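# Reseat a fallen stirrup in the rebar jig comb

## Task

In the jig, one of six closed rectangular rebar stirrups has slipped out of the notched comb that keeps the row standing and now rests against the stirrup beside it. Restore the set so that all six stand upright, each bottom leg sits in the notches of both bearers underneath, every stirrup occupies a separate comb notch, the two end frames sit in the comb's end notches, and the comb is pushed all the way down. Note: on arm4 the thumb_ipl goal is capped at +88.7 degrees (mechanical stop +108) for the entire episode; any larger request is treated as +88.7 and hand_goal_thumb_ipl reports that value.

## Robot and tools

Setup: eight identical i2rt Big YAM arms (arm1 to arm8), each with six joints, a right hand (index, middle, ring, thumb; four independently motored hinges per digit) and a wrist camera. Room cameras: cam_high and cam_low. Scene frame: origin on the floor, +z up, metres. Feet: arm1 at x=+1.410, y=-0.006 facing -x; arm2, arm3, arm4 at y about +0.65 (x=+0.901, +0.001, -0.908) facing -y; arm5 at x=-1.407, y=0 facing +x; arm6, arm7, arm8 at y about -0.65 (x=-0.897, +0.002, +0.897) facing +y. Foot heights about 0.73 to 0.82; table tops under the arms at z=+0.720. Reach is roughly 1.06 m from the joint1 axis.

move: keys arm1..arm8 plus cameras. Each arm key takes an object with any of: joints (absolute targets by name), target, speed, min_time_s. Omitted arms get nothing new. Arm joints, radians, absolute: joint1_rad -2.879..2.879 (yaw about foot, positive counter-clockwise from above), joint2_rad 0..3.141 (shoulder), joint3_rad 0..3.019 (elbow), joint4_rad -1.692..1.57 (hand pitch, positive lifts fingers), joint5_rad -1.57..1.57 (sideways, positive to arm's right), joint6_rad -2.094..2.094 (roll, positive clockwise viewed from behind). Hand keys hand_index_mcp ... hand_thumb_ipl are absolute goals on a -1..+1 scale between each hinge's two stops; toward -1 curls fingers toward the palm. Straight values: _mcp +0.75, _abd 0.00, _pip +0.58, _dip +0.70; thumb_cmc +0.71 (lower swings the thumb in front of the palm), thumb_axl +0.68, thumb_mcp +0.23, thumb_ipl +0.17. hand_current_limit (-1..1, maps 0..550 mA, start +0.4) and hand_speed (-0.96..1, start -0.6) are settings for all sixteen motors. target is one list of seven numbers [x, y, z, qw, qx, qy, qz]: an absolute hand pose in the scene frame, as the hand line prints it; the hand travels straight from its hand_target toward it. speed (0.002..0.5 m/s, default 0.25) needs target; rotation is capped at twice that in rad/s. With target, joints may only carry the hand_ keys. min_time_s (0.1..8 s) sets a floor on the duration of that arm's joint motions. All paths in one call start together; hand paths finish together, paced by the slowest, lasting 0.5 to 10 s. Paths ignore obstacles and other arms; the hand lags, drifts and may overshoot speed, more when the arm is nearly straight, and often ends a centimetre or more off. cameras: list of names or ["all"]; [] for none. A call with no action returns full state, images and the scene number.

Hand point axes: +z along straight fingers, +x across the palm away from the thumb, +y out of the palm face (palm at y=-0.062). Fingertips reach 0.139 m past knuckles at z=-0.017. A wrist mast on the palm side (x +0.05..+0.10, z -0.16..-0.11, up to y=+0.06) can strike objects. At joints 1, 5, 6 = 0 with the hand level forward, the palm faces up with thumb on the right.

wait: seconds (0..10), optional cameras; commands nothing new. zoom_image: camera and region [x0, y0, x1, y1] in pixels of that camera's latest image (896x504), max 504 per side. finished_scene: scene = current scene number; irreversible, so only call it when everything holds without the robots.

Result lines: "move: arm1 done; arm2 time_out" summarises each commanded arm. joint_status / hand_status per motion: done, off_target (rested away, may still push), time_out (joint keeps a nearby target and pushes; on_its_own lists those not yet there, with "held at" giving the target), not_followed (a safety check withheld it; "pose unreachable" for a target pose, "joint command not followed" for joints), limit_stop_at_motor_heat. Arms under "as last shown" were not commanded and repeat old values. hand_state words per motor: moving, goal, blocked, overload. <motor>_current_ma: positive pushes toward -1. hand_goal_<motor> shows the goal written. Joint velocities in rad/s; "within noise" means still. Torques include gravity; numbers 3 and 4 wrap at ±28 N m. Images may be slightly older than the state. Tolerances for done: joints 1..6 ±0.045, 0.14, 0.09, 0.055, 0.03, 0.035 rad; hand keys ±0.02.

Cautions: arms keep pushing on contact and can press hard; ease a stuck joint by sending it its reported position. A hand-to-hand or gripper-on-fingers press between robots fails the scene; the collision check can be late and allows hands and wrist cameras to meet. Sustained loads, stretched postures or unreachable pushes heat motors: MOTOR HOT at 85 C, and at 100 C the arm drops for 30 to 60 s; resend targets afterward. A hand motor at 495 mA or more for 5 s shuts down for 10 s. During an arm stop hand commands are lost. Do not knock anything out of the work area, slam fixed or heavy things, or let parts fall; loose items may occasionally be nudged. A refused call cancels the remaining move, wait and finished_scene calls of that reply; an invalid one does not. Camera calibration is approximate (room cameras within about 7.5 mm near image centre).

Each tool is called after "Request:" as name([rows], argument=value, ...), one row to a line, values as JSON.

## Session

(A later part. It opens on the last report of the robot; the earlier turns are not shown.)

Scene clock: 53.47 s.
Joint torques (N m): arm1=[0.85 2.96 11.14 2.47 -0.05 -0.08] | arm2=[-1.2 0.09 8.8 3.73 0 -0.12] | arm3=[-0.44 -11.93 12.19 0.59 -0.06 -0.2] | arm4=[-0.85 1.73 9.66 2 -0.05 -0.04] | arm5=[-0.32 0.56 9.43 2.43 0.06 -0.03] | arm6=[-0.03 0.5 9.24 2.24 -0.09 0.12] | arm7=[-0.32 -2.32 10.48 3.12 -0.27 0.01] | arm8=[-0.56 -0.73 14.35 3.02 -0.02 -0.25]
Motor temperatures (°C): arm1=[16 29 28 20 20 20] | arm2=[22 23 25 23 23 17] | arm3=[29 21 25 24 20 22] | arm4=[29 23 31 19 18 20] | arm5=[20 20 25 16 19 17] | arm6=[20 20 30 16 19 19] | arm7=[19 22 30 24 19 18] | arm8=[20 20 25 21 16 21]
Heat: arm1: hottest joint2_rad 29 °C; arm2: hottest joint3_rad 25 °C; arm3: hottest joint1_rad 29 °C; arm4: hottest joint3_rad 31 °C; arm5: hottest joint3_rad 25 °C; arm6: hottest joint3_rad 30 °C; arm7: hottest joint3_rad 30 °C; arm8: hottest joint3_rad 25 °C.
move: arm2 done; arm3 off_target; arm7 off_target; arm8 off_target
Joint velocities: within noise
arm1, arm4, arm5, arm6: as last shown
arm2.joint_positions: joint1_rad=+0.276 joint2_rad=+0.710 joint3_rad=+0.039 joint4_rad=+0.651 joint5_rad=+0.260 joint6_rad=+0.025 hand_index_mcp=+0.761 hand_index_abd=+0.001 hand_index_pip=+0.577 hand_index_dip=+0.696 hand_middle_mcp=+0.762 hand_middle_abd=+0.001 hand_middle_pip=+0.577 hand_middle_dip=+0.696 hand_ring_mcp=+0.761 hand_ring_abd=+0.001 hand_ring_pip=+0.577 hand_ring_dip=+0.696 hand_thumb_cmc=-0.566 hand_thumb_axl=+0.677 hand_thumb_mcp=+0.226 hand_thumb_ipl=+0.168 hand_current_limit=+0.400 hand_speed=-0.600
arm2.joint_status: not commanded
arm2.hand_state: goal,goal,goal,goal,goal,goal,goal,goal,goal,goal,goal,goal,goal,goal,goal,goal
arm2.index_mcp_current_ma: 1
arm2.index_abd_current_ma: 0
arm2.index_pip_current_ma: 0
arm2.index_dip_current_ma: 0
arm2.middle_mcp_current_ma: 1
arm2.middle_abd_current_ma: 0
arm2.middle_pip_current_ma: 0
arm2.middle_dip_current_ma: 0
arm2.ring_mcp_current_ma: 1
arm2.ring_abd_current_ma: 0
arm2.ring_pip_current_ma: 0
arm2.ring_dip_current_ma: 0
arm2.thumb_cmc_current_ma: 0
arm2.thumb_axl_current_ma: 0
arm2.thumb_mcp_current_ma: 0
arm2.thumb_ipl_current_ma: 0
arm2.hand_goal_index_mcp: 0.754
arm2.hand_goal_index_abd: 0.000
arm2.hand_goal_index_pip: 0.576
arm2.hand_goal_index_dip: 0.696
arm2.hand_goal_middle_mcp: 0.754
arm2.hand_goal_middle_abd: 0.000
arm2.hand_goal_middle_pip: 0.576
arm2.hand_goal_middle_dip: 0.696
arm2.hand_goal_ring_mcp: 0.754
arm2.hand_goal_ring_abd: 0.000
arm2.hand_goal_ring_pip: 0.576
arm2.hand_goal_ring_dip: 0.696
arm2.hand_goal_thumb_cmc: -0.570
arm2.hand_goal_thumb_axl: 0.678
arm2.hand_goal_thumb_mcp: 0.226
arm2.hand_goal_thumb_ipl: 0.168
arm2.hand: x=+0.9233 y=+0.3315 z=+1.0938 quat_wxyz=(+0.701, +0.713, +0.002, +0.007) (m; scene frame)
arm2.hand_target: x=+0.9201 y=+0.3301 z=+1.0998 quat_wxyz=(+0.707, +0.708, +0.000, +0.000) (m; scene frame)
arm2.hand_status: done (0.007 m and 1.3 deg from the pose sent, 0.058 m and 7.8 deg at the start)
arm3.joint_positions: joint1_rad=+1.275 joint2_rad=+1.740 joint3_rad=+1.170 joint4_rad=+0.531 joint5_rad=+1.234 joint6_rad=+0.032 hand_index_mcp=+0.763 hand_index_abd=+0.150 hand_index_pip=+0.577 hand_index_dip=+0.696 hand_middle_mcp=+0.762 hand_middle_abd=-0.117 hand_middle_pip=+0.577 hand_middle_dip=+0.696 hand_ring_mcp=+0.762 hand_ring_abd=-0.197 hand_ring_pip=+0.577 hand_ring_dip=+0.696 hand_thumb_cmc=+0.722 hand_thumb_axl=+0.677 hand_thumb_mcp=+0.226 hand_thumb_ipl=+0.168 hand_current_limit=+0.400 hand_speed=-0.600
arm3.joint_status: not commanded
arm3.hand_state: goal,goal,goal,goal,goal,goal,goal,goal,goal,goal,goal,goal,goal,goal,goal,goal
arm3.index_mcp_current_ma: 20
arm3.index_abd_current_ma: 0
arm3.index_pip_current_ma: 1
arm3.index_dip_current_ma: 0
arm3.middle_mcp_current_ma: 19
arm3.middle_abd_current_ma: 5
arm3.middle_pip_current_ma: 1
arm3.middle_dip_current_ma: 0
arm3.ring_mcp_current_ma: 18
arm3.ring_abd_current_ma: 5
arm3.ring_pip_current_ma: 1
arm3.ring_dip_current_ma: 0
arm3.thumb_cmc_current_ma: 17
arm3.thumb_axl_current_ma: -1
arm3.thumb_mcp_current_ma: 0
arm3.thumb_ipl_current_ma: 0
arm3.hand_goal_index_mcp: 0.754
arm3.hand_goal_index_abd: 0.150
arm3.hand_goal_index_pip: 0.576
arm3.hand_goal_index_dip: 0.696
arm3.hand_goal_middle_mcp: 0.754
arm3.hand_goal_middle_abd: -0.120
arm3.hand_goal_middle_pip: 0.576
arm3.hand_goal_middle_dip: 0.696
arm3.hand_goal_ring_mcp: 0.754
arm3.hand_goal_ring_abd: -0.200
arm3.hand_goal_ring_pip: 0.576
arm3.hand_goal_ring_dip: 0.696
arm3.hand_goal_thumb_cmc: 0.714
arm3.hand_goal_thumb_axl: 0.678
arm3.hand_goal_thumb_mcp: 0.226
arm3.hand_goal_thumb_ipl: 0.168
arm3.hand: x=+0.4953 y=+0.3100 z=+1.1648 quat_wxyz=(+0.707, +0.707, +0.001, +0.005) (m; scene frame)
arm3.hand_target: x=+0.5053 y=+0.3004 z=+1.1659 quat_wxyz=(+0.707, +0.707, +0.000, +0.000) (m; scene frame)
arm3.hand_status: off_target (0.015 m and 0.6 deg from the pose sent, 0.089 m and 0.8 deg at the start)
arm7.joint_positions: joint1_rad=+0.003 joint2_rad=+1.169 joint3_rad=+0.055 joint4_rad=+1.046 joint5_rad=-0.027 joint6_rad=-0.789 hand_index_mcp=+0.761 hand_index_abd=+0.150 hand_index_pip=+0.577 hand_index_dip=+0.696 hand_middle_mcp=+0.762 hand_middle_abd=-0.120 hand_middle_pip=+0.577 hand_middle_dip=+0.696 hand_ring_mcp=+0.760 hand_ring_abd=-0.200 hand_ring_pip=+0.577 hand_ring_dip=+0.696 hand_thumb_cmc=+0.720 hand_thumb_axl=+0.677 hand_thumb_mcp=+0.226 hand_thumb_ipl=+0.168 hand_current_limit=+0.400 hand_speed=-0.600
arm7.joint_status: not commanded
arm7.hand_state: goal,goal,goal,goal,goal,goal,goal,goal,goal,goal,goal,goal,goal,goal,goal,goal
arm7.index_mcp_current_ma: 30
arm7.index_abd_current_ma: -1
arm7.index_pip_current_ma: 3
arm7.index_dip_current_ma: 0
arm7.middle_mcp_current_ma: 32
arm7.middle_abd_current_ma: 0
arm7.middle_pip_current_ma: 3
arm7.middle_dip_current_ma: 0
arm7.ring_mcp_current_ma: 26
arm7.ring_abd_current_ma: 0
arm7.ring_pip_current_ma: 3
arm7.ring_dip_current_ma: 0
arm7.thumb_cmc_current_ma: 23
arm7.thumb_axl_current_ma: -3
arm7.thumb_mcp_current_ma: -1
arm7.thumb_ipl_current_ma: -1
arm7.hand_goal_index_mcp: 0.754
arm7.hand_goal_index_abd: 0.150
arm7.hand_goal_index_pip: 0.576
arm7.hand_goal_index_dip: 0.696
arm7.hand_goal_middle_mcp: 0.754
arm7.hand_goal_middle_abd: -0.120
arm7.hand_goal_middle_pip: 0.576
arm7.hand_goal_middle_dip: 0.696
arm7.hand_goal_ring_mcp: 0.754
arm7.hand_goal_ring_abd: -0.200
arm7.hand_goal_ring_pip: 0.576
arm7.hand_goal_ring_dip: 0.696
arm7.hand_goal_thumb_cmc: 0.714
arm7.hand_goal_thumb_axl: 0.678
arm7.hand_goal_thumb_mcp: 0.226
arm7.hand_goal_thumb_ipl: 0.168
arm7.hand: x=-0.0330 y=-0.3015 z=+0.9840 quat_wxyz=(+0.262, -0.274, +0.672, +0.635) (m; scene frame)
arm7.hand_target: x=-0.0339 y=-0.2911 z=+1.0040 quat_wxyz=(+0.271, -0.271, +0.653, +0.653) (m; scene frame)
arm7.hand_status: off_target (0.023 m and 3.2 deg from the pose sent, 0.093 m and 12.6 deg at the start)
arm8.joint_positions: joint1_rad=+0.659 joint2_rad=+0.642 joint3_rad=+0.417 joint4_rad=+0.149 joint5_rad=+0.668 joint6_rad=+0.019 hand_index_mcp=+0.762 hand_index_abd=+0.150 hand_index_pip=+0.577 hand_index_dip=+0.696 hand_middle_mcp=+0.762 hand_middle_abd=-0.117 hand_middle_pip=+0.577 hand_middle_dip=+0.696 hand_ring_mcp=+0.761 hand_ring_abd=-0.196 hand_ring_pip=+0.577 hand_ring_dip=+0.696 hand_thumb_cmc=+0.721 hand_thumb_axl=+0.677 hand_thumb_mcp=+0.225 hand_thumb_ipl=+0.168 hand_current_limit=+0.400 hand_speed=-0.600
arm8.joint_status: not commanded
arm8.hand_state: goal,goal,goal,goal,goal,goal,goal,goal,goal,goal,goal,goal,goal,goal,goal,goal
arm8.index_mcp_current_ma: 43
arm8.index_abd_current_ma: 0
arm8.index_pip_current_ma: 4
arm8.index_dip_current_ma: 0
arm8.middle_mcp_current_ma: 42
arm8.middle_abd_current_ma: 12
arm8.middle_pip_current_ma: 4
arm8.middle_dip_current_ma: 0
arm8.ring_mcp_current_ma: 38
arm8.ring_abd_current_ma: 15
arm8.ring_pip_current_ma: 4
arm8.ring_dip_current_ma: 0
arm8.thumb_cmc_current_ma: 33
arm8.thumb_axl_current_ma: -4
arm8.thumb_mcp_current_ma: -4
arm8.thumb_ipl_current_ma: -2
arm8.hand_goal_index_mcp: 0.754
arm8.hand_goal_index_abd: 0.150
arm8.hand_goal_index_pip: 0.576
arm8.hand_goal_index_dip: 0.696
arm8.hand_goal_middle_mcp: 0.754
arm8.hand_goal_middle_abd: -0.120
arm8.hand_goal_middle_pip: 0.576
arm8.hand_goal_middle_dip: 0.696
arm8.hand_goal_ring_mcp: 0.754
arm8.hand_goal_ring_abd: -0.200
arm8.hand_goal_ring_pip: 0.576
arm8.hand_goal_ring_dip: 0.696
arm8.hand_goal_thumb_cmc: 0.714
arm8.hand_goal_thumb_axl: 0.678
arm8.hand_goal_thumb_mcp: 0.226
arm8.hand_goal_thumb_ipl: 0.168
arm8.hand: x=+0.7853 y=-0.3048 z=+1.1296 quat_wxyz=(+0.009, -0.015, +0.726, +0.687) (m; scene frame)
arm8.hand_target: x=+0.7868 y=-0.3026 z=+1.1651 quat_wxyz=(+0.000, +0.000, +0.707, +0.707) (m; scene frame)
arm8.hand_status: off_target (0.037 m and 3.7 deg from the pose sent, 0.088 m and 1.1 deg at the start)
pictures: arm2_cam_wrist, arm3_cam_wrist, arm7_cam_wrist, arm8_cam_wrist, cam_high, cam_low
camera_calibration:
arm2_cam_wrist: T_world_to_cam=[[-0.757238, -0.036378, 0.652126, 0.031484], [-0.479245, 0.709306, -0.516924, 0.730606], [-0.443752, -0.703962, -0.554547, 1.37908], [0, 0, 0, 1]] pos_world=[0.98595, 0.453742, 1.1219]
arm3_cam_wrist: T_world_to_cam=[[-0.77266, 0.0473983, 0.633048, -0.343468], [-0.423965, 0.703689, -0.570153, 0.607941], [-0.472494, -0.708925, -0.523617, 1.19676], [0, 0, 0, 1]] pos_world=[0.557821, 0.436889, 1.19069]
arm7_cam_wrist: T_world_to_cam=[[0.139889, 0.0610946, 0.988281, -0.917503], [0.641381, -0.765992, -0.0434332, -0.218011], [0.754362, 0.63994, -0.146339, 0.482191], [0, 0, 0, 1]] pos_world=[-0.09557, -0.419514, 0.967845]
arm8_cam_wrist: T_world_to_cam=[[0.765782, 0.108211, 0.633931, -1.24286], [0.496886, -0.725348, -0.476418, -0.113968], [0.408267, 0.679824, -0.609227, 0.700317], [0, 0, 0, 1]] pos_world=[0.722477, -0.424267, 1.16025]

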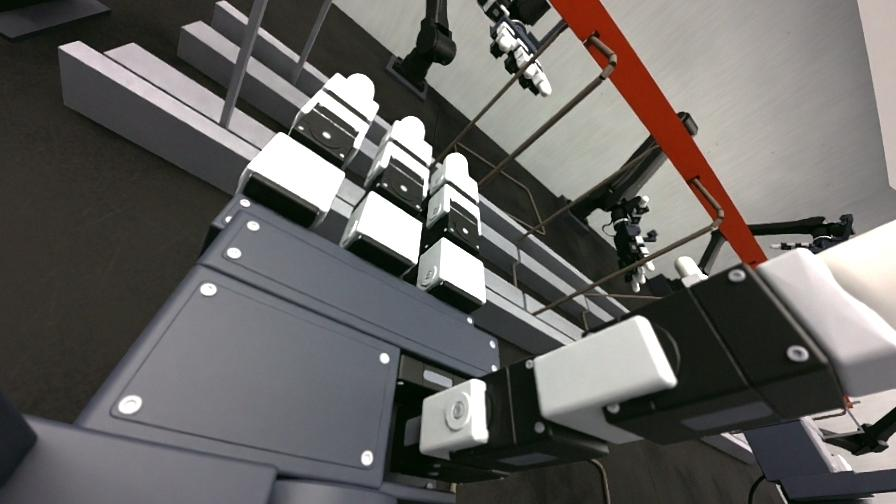

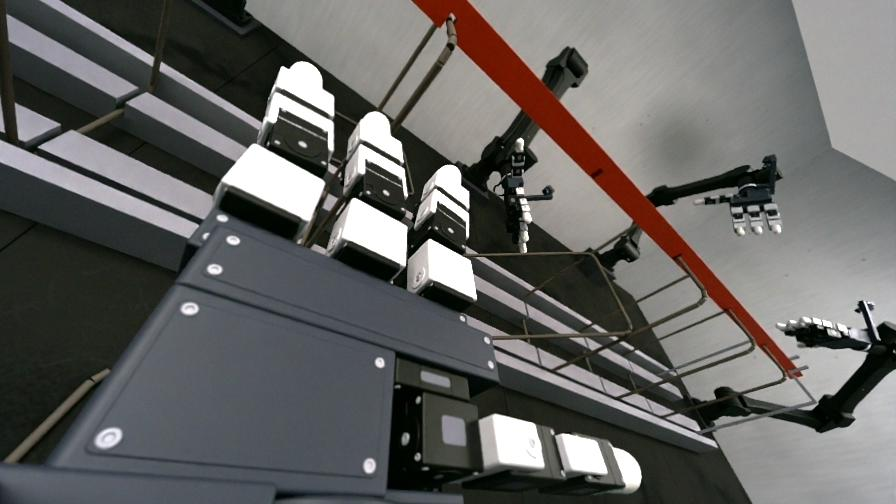

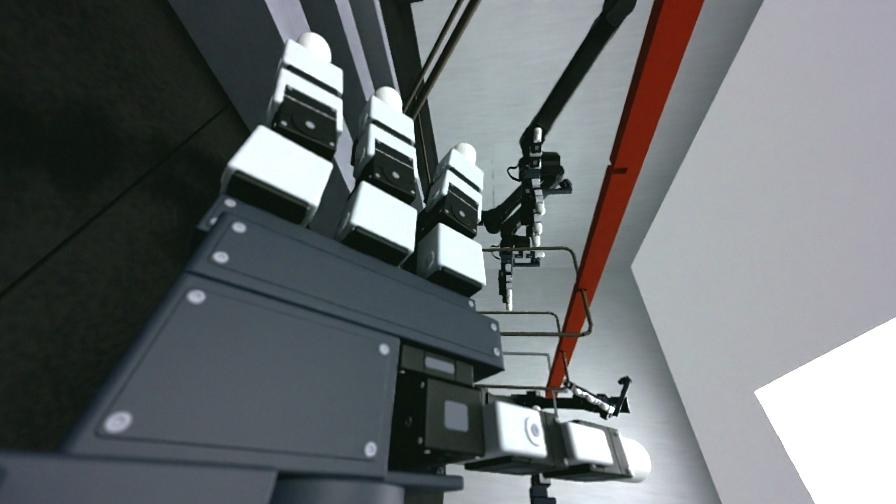

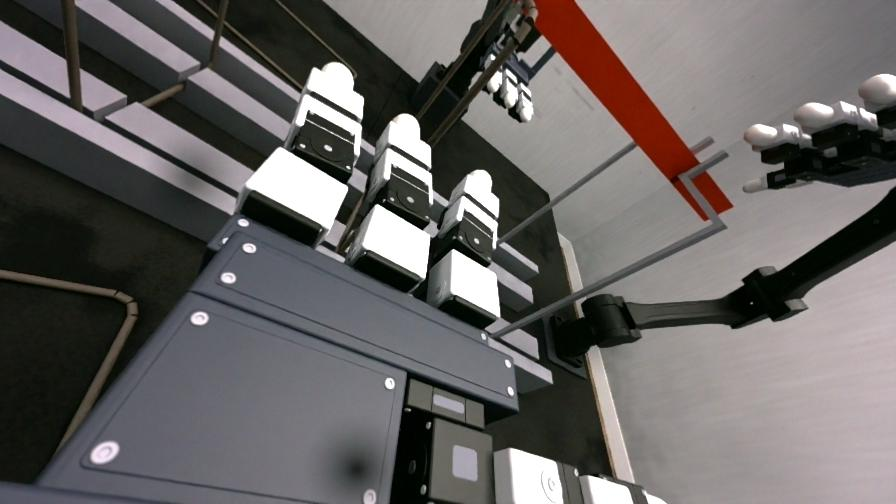

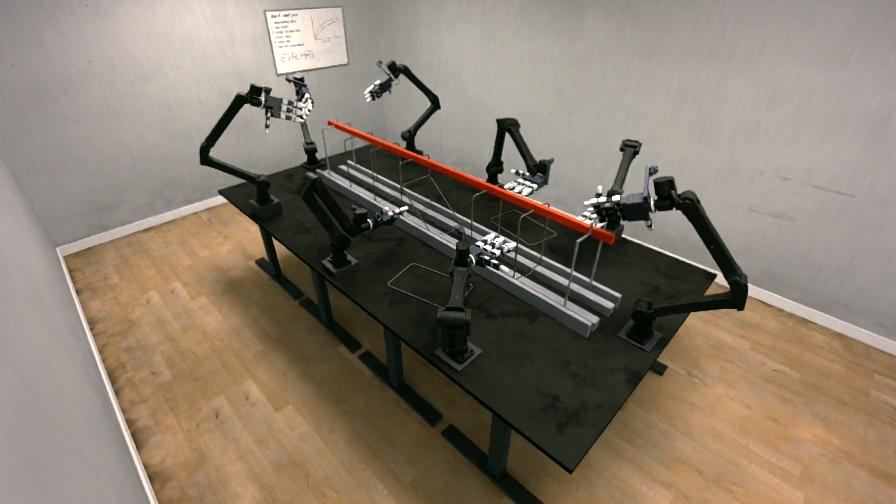

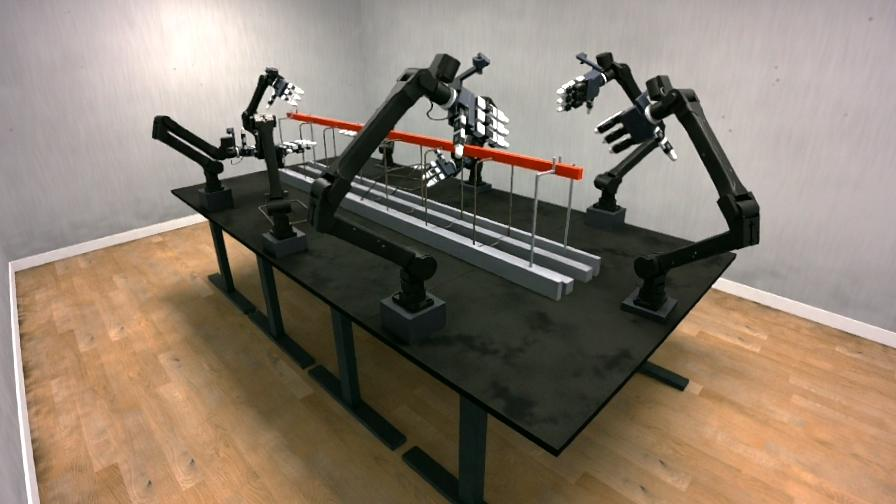

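Request:
wait(seconds=0.5, cameras=["arm8_cam_wrist"])

Scene clock: 54.30 s.
Joint torques (N m): arm1=[1.26 2.55 10.81 2.48 0 -0.09] | arm2=[-1.32 0.15 8.77 3.71 0 -0.12] | arm3=[-0.44 -11.93 12.19 0.58 -0.05 -0.2] | arm4=[-0.91 1.14 9.51 1.99 -0.02 -0.08] | arm5=[-0.38 0.56 9.43 2.43 0.06 -0.03] | arm6=[-0.03 0.44 9.25 2.25 -0.09 0.12] | arm7=[-0.5 -2.55 10.47 3.21 -0.24 0] | arm8=[-0.62 -0.91 14.31 3.07 -0.02 -0.26]
Motor temperatures (°C): arm1=[16 29 28 19 20 20] | arm2=[22 23 25 23 23 17] | arm3=[29 21 25 24 20 22] | arm4=[29 23 31 19 18 20] | arm5=[20 20 25 16 19 17] | arm6=[20 20 30 16 19 19] | arm7=[19 22 30 24 19 18] | arm8=[20 20 25 21 16 21]
Heat: arm1: hottest joint2_rad 29 °C; arm2: hottest joint3_rad 25 °C; arm3: hottest joint1_rad 29 °C; arm4: hottest joint3_rad 31 °C; arm5: hottest joint3_rad 25 °C; arm6: hottest joint3_rad 30 °C; arm7: hottest joint3_rad 30 °C; arm8: hottest joint3_rad 25 °C.
Joint velocities: within noise
arm1.joint_positions: joint1_rad=+0.255 joint2_rad=+0.573 joint3_rad=+1.395 joint4_rad=-1.191 joint5_rad=+0.018 joint6_rad=+1.062 hand_index_mcp=+0.755 hand_index_abd=+0.001 hand_index_pip=+0.577 hand_index_dip=+0.696 hand_middle_mcp=+0.755 hand_middle_abd=+0.001 hand_middle_pip=+0.577 hand_middle_dip=+0.696 hand_ring_mcp=+0.755 hand_ring_abd=+0.001 hand_ring_pip=+0.577 hand_ring_dip=+0.696 hand_thumb_cmc=+0.715 hand_thumb_axl=+0.677 hand_thumb_mcp=+0.226 hand_thumb_ipl=+0.168 hand_current_limit=+0.400 hand_speed=-0.600
arm1.joint_status: not commanded
arm1.hand_state: goal,goal,goal,goal,goal,goal,goal,goal,goal,goal,goal,goal,goal,goal,goal,goal
arm1.index_mcp_current_ma: 0
arm1.index_abd_current_ma: 0
arm1.index_pip_current_ma: 0
arm1.index_dip_current_ma: 0
arm1.middle_mcp_current_ma: 0
arm1.middle_abd_current_ma: 0
arm1.middle_pip_current_ma: 0
arm1.middle_dip_current_ma: 0
arm1.ring_mcp_current_ma: 0
arm1.ring_abd_current_ma: 0
arm1.ring_pip_current_ma: 0
arm1.ring_dip_current_ma: 0
arm1.thumb_cmc_current_ma: 0
arm1.thumb_axl_current_ma: 0
arm1.thumb_mcp_current_ma: 0
arm1.thumb_ipl_current_ma: 0
arm1.hand_goal_index_mcp: 0.754
arm1.hand_goal_index_abd: 0.000
arm1.hand_goal_index_pip: 0.576
arm1.hand_goal_index_dip: 0.696
arm1.hand_goal_middle_mcp: 0.754
arm1.hand_goal_middle_abd: 0.000
arm1.hand_goal_middle_pip: 0.576
arm1.hand_goal_middle_dip: 0.696
arm1.hand_goal_ring_mcp: 0.754
arm1.hand_goal_ring_abd: 0.000
arm1.hand_goal_ring_pip: 0.576
arm1.hand_goal_ring_dip: 0.696
arm1.hand_goal_thumb_cmc: 0.714
arm1.hand_goal_thumb_axl: 0.678
arm1.hand_goal_thumb_mcp: 0.226
arm1.hand_goal_thumb_ipl: 0.168
arm1.hand: x=+1.1537 y=+0.0253 z=+1.3312 quat_wxyz=(+0.559, +0.301, -0.769, -0.074) (m; scene frame)
arm1.hand_target: x=+1.1585 y=+0.0268 z=+1.3469 quat_wxyz=(+0.573, +0.298, -0.760, -0.075) (m; scene frame)
arm1.hand_status: not commanded
arm2.joint_positions: joint1_rad=+0.276 joint2_rad=+0.710 joint3_rad=+0.039 joint4_rad=+0.651 joint5_rad=+0.260 joint6_rad=+0.025 hand_index_mcp=+0.761 hand_index_abd=+0.001 hand_index_pip=+0.577 hand_index_dip=+0.696 hand_middle_mcp=+0.762 hand_middle_abd=+0.001 hand_middle_pip=+0.577 hand_middle_dip=+0.696 hand_ring_mcp=+0.761 hand_ring_abd=+0.001 hand_ring_pip=+0.577 hand_ring_dip=+0.696 hand_thumb_cmc=-0.566 hand_thumb_axl=+0.677 hand_thumb_mcp=+0.226 hand_thumb_ipl=+0.168 hand_current_limit=+0.400 hand_speed=-0.600
arm2.joint_status: not commanded
arm2.hand_state: goal,goal,goal,goal,goal,goal,goal,goal,goal,goal,goal,goal,goal,goal,goal,goal
arm2.index_mcp_current_ma: 1
arm2.index_abd_current_ma: 0
arm2.index_pip_current_ma: 0
arm2.index_dip_current_ma: 0
arm2.middle_mcp_current_ma: 1
arm2.middle_abd_current_ma: 0
arm2.middle_pip_current_ma: 0
arm2.middle_dip_current_ma: 0
arm2.ring_mcp_current_ma: 1
arm2.ring_abd_current_ma: 0
arm2.ring_pip_current_ma: 0
arm2.ring_dip_current_ma: 0
arm2.thumb_cmc_current_ma: 0
arm2.thumb_axl_current_ma: 0
arm2.thumb_mcp_current_ma: 0
arm2.thumb_ipl_current_ma: 0
arm2.hand_goal_index_mcp: 0.754
arm2.hand_goal_index_abd: 0.000
arm2.hand_goal_index_pip: 0.576
arm2.hand_goal_index_dip: 0.696
arm2.hand_goal_middle_mcp: 0.754
arm2.hand_goal_middle_abd: 0.000
arm2.hand_goal_middle_pip: 0.576
arm2.hand_goal_middle_dip: 0.696
arm2.hand_goal_ring_mcp: 0.754
arm2.hand_goal_ring_abd: 0.000
arm2.hand_goal_ring_pip: 0.576
arm2.hand_goal_ring_dip: 0.696
arm2.hand_goal_thumb_cmc: -0.570
arm2.hand_goal_thumb_axl: 0.678
arm2.hand_goal_thumb_mcp: 0.226
arm2.hand_goal_thumb_ipl: 0.168
arm2.hand: x=+0.9233 y=+0.3315 z=+1.0938 quat_wxyz=(+0.701, +0.713, +0.002, +0.007) (m; scene frame)
arm2.hand_target: x=+0.9201 y=+0.3301 z=+1.0998 quat_wxyz=(+0.707, +0.708, +0.000, +0.000) (m; scene frame)
arm2.hand_status: done (0.007 m and 1.3 deg from the pose sent, 0.058 m and 7.8 deg at the start)
arm3.joint_positions: joint1_rad=+1.275 joint2_rad=+1.740 joint3_rad=+1.170 joint4_rad=+0.531 joint5_rad=+1.234 joint6_rad=+0.032 hand_index_mcp=+0.763 hand_index_abd=+0.150 hand_index_pip=+0.577 hand_index_dip=+0.696 hand_middle_mcp=+0.762 hand_middle_abd=-0.117 hand_middle_pip=+0.577 hand_middle_dip=+0.696 hand_ring_mcp=+0.762 hand_ring_abd=-0.197 hand_ring_pip=+0.577 hand_ring_dip=+0.696 hand_thumb_cmc=+0.722 hand_thumb_axl=+0.677 hand_thumb_mcp=+0.226 hand_thumb_ipl=+0.168 hand_current_limit=+0.400 hand_speed=-0.600
arm3.joint_status: not commanded
arm3.hand_state: goal,goal,goal,goal,goal,goal,goal,goal,goal,goal,goal,goal,goal,goal,goal,goal
arm3.index_mcp_current_ma: 20
arm3.index_abd_current_ma: 0
arm3.index_pip_current_ma: 1
arm3.index_dip_current_ma: 0
arm3.middle_mcp_current_ma: 19
arm3.middle_abd_current_ma: 5
arm3.middle_pip_current_ma: 1
arm3.middle_dip_current_ma: 0
arm3.ring_mcp_current_ma: 18
arm3.ring_abd_current_ma: 5
arm3.ring_pip_current_ma: 1
arm3.ring_dip_current_ma: 0
arm3.thumb_cmc_current_ma: 17
arm3.thumb_axl_current_ma: -1
arm3.thumb_mcp_current_ma: 0
arm3.thumb_ipl_current_ma: 0
arm3.hand_goal_index_mcp: 0.754
arm3.hand_goal_index_abd: 0.150
arm3.hand_goal_index_pip: 0.576
arm3.hand_goal_index_dip: 0.696
arm3.hand_goal_middle_mcp: 0.754
arm3.hand_goal_middle_abd: -0.120
arm3.hand_goal_middle_pip: 0.576
arm3.hand_goal_middle_dip: 0.696
arm3.hand_goal_ring_mcp: 0.754
arm3.hand_goal_ring_abd: -0.200
arm3.hand_goal_ring_pip: 0.576
arm3.hand_goal_ring_dip: 0.696
arm3.hand_goal_thumb_cmc: 0.714
arm3.hand_goal_thumb_axl: 0.678
arm3.hand_goal_thumb_mcp: 0.226
arm3.hand_goal_thumb_ipl: 0.168
arm3.hand: x=+0.4953 y=+0.3100 z=+1.1648 quat_wxyz=(+0.707, +0.707, +0.001, +0.005) (m; scene frame)
arm3.hand_target: x=+0.5053 y=+0.3004 z=+1.1659 quat_wxyz=(+0.707, +0.707, +0.000, +0.000) (m; scene frame)
arm3.hand_status: off_target (0.015 m and 0.6 deg from the pose sent, 0.089 m and 0.8 deg at the start)
arm4.joint_positions: joint1_rad=-0.137 joint2_rad=+0.623 joint3_rad=+1.403 joint4_rad=-1.257 joint5_rad=+0.038 joint6_rad=+1.030 hand_index_mcp=+0.755 hand_index_abd=+0.000 hand_index_pip=+0.577 hand_index_dip=+0.696 hand_middle_mcp=+0.755 hand_middle_abd=+0.000 hand_middle_pip=+0.577 hand_middle_dip=+0.696 hand_ring_mcp=+0.755 hand_ring_abd=+0.000 hand_ring_pip=+0.577 hand_ring_dip=+0.696 hand_thumb_cmc=+0.715 hand_thumb_axl=+0.677 hand_thumb_mcp=+0.226 hand_thumb_ipl=+0.168 hand_current_limit=+0.400 hand_speed=-0.600
arm4.joint_status: not commanded
arm4.hand_state: goal,goal,goal,goal,goal,goal,goal,goal,goal,goal,goal,goal,goal,goal,goal,goal
arm4.index_mcp_current_ma: 5
arm4.index_abd_current_ma: 1
arm4.index_pip_current_ma: 2
arm4.index_dip_current_ma: 0
arm4.middle_mcp_current_ma: 4
arm4.middle_abd_current_ma: 1
arm4.middle_pip_current_ma: 2
arm4.middle_dip_current_ma: 0
arm4.ring_mcp_current_ma: 4
arm4.ring_abd_current_ma: 1
arm4.ring_pip_current_ma: 2
arm4.ring_dip_current_ma: 0
arm4.thumb_cmc_current_ma: 4
arm4.thumb_axl_current_ma: -3
arm4.thumb_mcp_current_ma: -1
arm4.thumb_ipl_current_ma: -1
arm4.hand_goal_index_mcp: 0.754
arm4.hand_goal_index_abd: 0.000
arm4.hand_goal_index_pip: 0.576
arm4.hand_goal_index_dip: 0.696
arm4.hand_goal_middle_mcp: 0.754
arm4.hand_goal_middle_abd: 0.000
arm4.hand_goal_middle_pip: 0.576
arm4.hand_goal_middle_dip: 0.696
arm4.hand_goal_ring_mcp: 0.754
arm4.hand_goal_ring_abd: 0.000
arm4.hand_goal_ring_pip: 0.576
arm4.hand_goal_ring_dip: 0.696
arm4.hand_goal_thumb_cmc: 0.714
arm4.hand_goal_thumb_axl: 0.678
arm4.hand_goal_thumb_mcp: 0.226
arm4.hand_goal_thumb_ipl: 0.168
arm4.hand: x=-1.0436 y=+0.4113 z=+1.3944 quat_wxyz=(+0.473, +0.703, -0.490, +0.206) (m; scene frame)
arm4.hand_target: x=-1.0431 y=+0.4154 z=+1.4086 quat_wxyz=(+0.485, +0.696, -0.485, +0.212) (m; scene frame)
arm4.hand_status: not commanded
arm5.joint_positions: joint1_rad=-0.432 joint2_rad=+0.645 joint3_rad=+1.439 joint4_rad=-1.339 joint5_rad=-0.024 joint6_rad=+1.060 hand_index_mcp=+0.755 hand_index_abd=+0.000 hand_index_pip=+0.577 hand_index_dip=+0.696 hand_middle_mcp=+0.755 hand_middle_abd=+0.000 hand_middle_pip=+0.577 hand_middle_dip=+0.696 hand_ring_mcp=+0.755 hand_ring_abd=+0.000 hand_ring_pip=+0.577 hand_ring_dip=+0.696 hand_thumb_cmc=+0.715 hand_thumb_axl=+0.677 hand_thumb_mcp=+0.226 hand_thumb_ipl=+0.168 hand_current_limit=+0.400 hand_speed=-0.600
arm5.joint_status: not commanded
arm5.hand_state: goal,goal,goal,goal,goal,goal,goal,goal,goal,goal,goal,goal,goal,goal,goal,goal
arm5.index_mcp_current_ma: 2
arm5.index_abd_current_ma: 0
arm5.index_pip_current_ma: 1
arm5.index_dip_current_ma: 0
arm5.middle_mcp_current_ma: 2
arm5.middle_abd_current_ma: 0
arm5.middle_pip_current_ma: 1
arm5.middle_dip_current_ma: 0
arm5.ring_mcp_current_ma: 2
arm5.ring_abd_current_ma: 0
arm5.ring_pip_current_ma: 1
arm5.ring_dip_current_ma: 0
arm5.thumb_cmc_current_ma: 2
arm5.thumb_axl_current_ma: -1
arm5.thumb_mcp_current_ma: 0
arm5.thumb_ipl_current_ma: -1
arm5.hand_goal_index_mcp: 0.754
arm5.hand_goal_index_abd: 0.000
arm5.hand_goal_index_pip: 0.576
arm5.hand_goal_index_dip: 0.696
arm5.hand_goal_middle_mcp: 0.754
arm5.hand_goal_middle_abd: 0.000
arm5.hand_goal_middle_pip: 0.576
arm5.hand_goal_middle_dip: 0.696
arm5.hand_goal_ring_mcp: 0.754
arm5.hand_goal_ring_abd: 0.000
arm5.hand_goal_ring_pip: 0.576
arm5.hand_goal_ring_dip: 0.696
arm5.hand_goal_thumb_cmc: 0.714
arm5.hand_goal_thumb_axl: 0.678
arm5.hand_goal_thumb_mcp: 0.226
arm5.hand_goal_thumb_ipl: 0.168
arm5.hand: x=-1.2037 y=-0.1706 z=+1.3222 quat_wxyz=(+0.202, +0.869, +0.061, +0.447) (m; scene frame)
arm5.hand_target: x=-1.2070 y=-0.1693 z=+1.3377 quat_wxyz=(+0.209, +0.860, +0.061, +0.461) (m; scene frame)
arm5.hand_status: not commanded
arm6.joint_positions: joint1_rad=-0.427 joint2_rad=+0.616 joint3_rad=+1.414 joint4_rad=-1.179 joint5_rad=-0.072 joint6_rad=+1.122 hand_index_mcp=+0.754 hand_index_abd=+0.001 hand_index_pip=+0.577 hand_index_dip=+0.696 hand_middle_mcp=+0.754 hand_middle_abd=+0.001 hand_middle_pip=+0.577 hand_middle_dip=+0.696 hand_ring_mcp=+0.754 hand_ring_abd=+0.001 hand_ring_pip=+0.577 hand_ring_dip=+0.696 hand_thumb_cmc=+0.714 hand_thumb_axl=+0.677 hand_thumb_mcp=+0.226 hand_thumb_ipl=+0.168 hand_current_limit=+0.400 hand_speed=-0.600
arm6.joint_status: not commanded
arm6.hand_state: goal,goal,goal,goal,goal,goal,goal,goal,goal,goal,goal,goal,goal,goal,goal,goal
arm6.index_mcp_current_ma: 0
arm6.index_abd_current_ma: 0
arm6.index_pip_current_ma: 0
arm6.index_dip_current_ma: 0
arm6.middle_mcp_current_ma: 0
arm6.middle_abd_current_ma: 0
arm6.middle_pip_current_ma: 0
arm6.middle_dip_current_ma: 0
arm6.ring_mcp_current_ma: 0
arm6.ring_abd_current_ma: 0
arm6.ring_pip_current_ma: 0
arm6.ring_dip_current_ma: 0
arm6.thumb_cmc_current_ma: 0
arm6.thumb_axl_current_ma: 0
arm6.thumb_mcp_current_ma: 0
arm6.thumb_ipl_current_ma: 0
arm6.hand_goal_index_mcp: 0.754
arm6.hand_goal_index_abd: 0.000
arm6.hand_goal_index_pip: 0.576
arm6.hand_goal_index_dip: 0.696
arm6.hand_goal_middle_mcp: 0.754
arm6.hand_goal_middle_abd: 0.000
arm6.hand_goal_middle_pip: 0.576
arm6.hand_goal_middle_dip: 0.696
arm6.hand_goal_ring_mcp: 0.754
arm6.hand_goal_ring_abd: 0.000
arm6.hand_goal_ring_pip: 0.576
arm6.hand_goal_ring_dip: 0.696
arm6.hand_goal_thumb_cmc: 0.714
arm6.hand_goal_thumb_axl: 0.678
arm6.hand_goal_thumb_mcp: 0.226
arm6.hand_goal_thumb_ipl: 0.168
arm6.hand: x=-0.7181 y=-0.4521 z=+1.4107 quat_wxyz=(-0.228, +0.562, +0.607, +0.514) (m; scene frame)
arm6.hand_target: x=-0.7196 y=-0.4560 z=+1.4224 quat_wxyz=(-0.231, +0.557, +0.602, +0.524) (m; scene frame)
arm6.hand_status: not commanded
arm7.joint_positions: joint1_rad=+0.003 joint2_rad=+1.169 joint3_rad=+0.055 joint4_rad=+1.046 joint5_rad=-0.027 joint6_rad=-0.789 hand_index_mcp=+0.761 hand_index_abd=+0.150 hand_index_pip=+0.577 hand_index_dip=+0.696 hand_middle_mcp=+0.762 hand_middle_abd=-0.120 hand_middle_pip=+0.577 hand_middle_dip=+0.696 hand_ring_mcp=+0.760 hand_ring_abd=-0.200 hand_ring_pip=+0.577 hand_ring_dip=+0.696 hand_thumb_cmc=+0.720 hand_thumb_axl=+0.677 hand_thumb_mcp=+0.226 hand_thumb_ipl=+0.168 hand_current_limit=+0.400 hand_speed=-0.600
arm7.joint_status: not commanded
arm7.hand_state: goal,goal,goal,goal,goal,goal,goal,goal,goal,goal,goal,goal,goal,goal,goal,goal
arm7.index_mcp_current_ma: 30
arm7.index_abd_current_ma: -1
arm7.index_pip_current_ma: 3
arm7.index_dip_current_ma: 0
arm7.middle_mcp_current_ma: 32
arm7.middle_abd_current_ma: 0
arm7.middle_pip_current_ma: 3
arm7.middle_dip_current_ma: 0
arm7.ring_mcp_current_ma: 26
arm7.ring_abd_current_ma: 0
arm7.ring_pip_current_ma: 3
arm7.ring_dip_current_ma: 0
arm7.thumb_cmc_current_ma: 23
arm7.thumb_axl_current_ma: -3
arm7.thumb_mcp_current_ma: -1
arm7.thumb_ipl_current_ma: -1
arm7.hand_goal_index_mcp: 0.754
arm7.hand_goal_index_abd: 0.150
arm7.hand_goal_index_pip: 0.576
arm7.hand_goal_index_dip: 0.696
arm7.hand_goal_middle_mcp: 0.754
arm7.hand_goal_middle_abd: -0.120
arm7.hand_goal_middle_pip: 0.576
arm7.hand_goal_middle_dip: 0.696
arm7.hand_goal_ring_mcp: 0.754
arm7.hand_goal_ring_abd: -0.200
arm7.hand_goal_ring_pip: 0.576
arm7.hand_goal_ring_dip: 0.696
arm7.hand_goal_thumb_cmc: 0.714
arm7.hand_goal_thumb_axl: 0.678
arm7.hand_goal_thumb_mcp: 0.226
arm7.hand_goal_thumb_ipl: 0.168
arm7.hand: x=-0.0330 y=-0.3015 z=+0.9840 quat_wxyz=(+0.262, -0.274, +0.672, +0.635) (m; scene frame)
arm7.hand_target: x=-0.0339 y=-0.2911 z=+1.0039 quat_wxyz=(+0.271, -0.271, +0.653, +0.653) (m; scene frame)
arm7.hand_status: off_target (0.023 m and 3.2 deg from the pose sent, 0.093 m and 12.6 deg at the start)
arm8.joint_positions: joint1_rad=+0.659 joint2_rad=+0.642 joint3_rad=+0.417 joint4_rad=+0.149 joint5_rad=+0.668 joint6_rad=+0.019 hand_index_mcp=+0.762 hand_index_abd=+0.150 hand_index_pip=+0.577 hand_index_dip=+0.696 hand_middle_mcp=+0.762 hand_middle_abd=-0.117 hand_middle_pip=+0.577 hand_middle_dip=+0.696 hand_ring_mcp=+0.761 hand_ring_abd=-0.196 hand_ring_pip=+0.577 hand_ring_dip=+0.696 hand_thumb_cmc=+0.721 hand_thumb_axl=+0.677 hand_thumb_mcp=+0.225 hand_thumb_ipl=+0.168 hand_current_limit=+0.400 hand_speed=-0.600
arm8.joint_status: not commanded
arm8.hand_state: goal,goal,goal,goal,goal,goal,goal,goal,goal,goal,goal,goal,goal,goal,goal,goal
arm8.index_mcp_current_ma: 43
arm8.index_abd_current_ma: 0
arm8.index_pip_current_ma: 4
arm8.index_dip_current_ma: 0
arm8.middle_mcp_current_ma: 42
arm8.middle_abd_current_ma: 12
arm8.middle_pip_current_ma: 4
arm8.middle_dip_current_ma: 0
arm8.ring_mcp_current_ma: 38
arm8.ring_abd_current_ma: 15
arm8.ring_pip_current_ma: 4
arm8.ring_dip_current_ma: 0
arm8.thumb_cmc_current_ma: 33
arm8.thumb_axl_current_ma: -4
arm8.thumb_mcp_current_ma: -4
arm8.thumb_ipl_current_ma: -2
arm8.hand_goal_index_mcp: 0.754
arm8.hand_goal_index_abd: 0.150
arm8.hand_goal_index_pip: 0.576
arm8.hand_goal_index_dip: 0.696
arm8.hand_goal_middle_mcp: 0.754
arm8.hand_goal_middle_abd: -0.120
arm8.hand_goal_middle_pip: 0.576
arm8.hand_goal_middle_dip: 0.696
arm8.hand_goal_ring_mcp: 0.754
arm8.hand_goal_ring_abd: -0.200
arm8.hand_goal_ring_pip: 0.576
arm8.hand_goal_ring_dip: 0.696
arm8.hand_goal_thumb_cmc: 0.714
arm8.hand_goal_thumb_axl: 0.678
arm8.hand_goal_thumb_mcp: 0.226
arm8.hand_goal_thumb_ipl: 0.168
arm8.hand: x=+0.7853 y=-0.3048 z=+1.1296 quat_wxyz=(+0.009, -0.015, +0.726, +0.687) (m; scene frame)
arm8.hand_target: x=+0.7868 y=-0.3026 z=+1.1651 quat_wxyz=(+0.000, +0.000, +0.707, +0.707) (m; scene frame)
arm8.hand_status: off_target (0.037 m and 3.7 deg from the pose sent, 0.088 m and 1.1 deg at the start)
wait: 0.50 s; at rest from the start
pictures: arm8_cam_wrist
camera_calibration:
arm8_cam_wrist: T_world_to_cam=[[0.765782, 0.108211, 0.633931, -1.24286], [0.496886, -0.725348, -0.476418, -0.113968], [0.408267, 0.679824, -0.609227, 0.700317], [0, 0, 0, 1]] pos_world=[0.722477, -0.424267, 1.16025]

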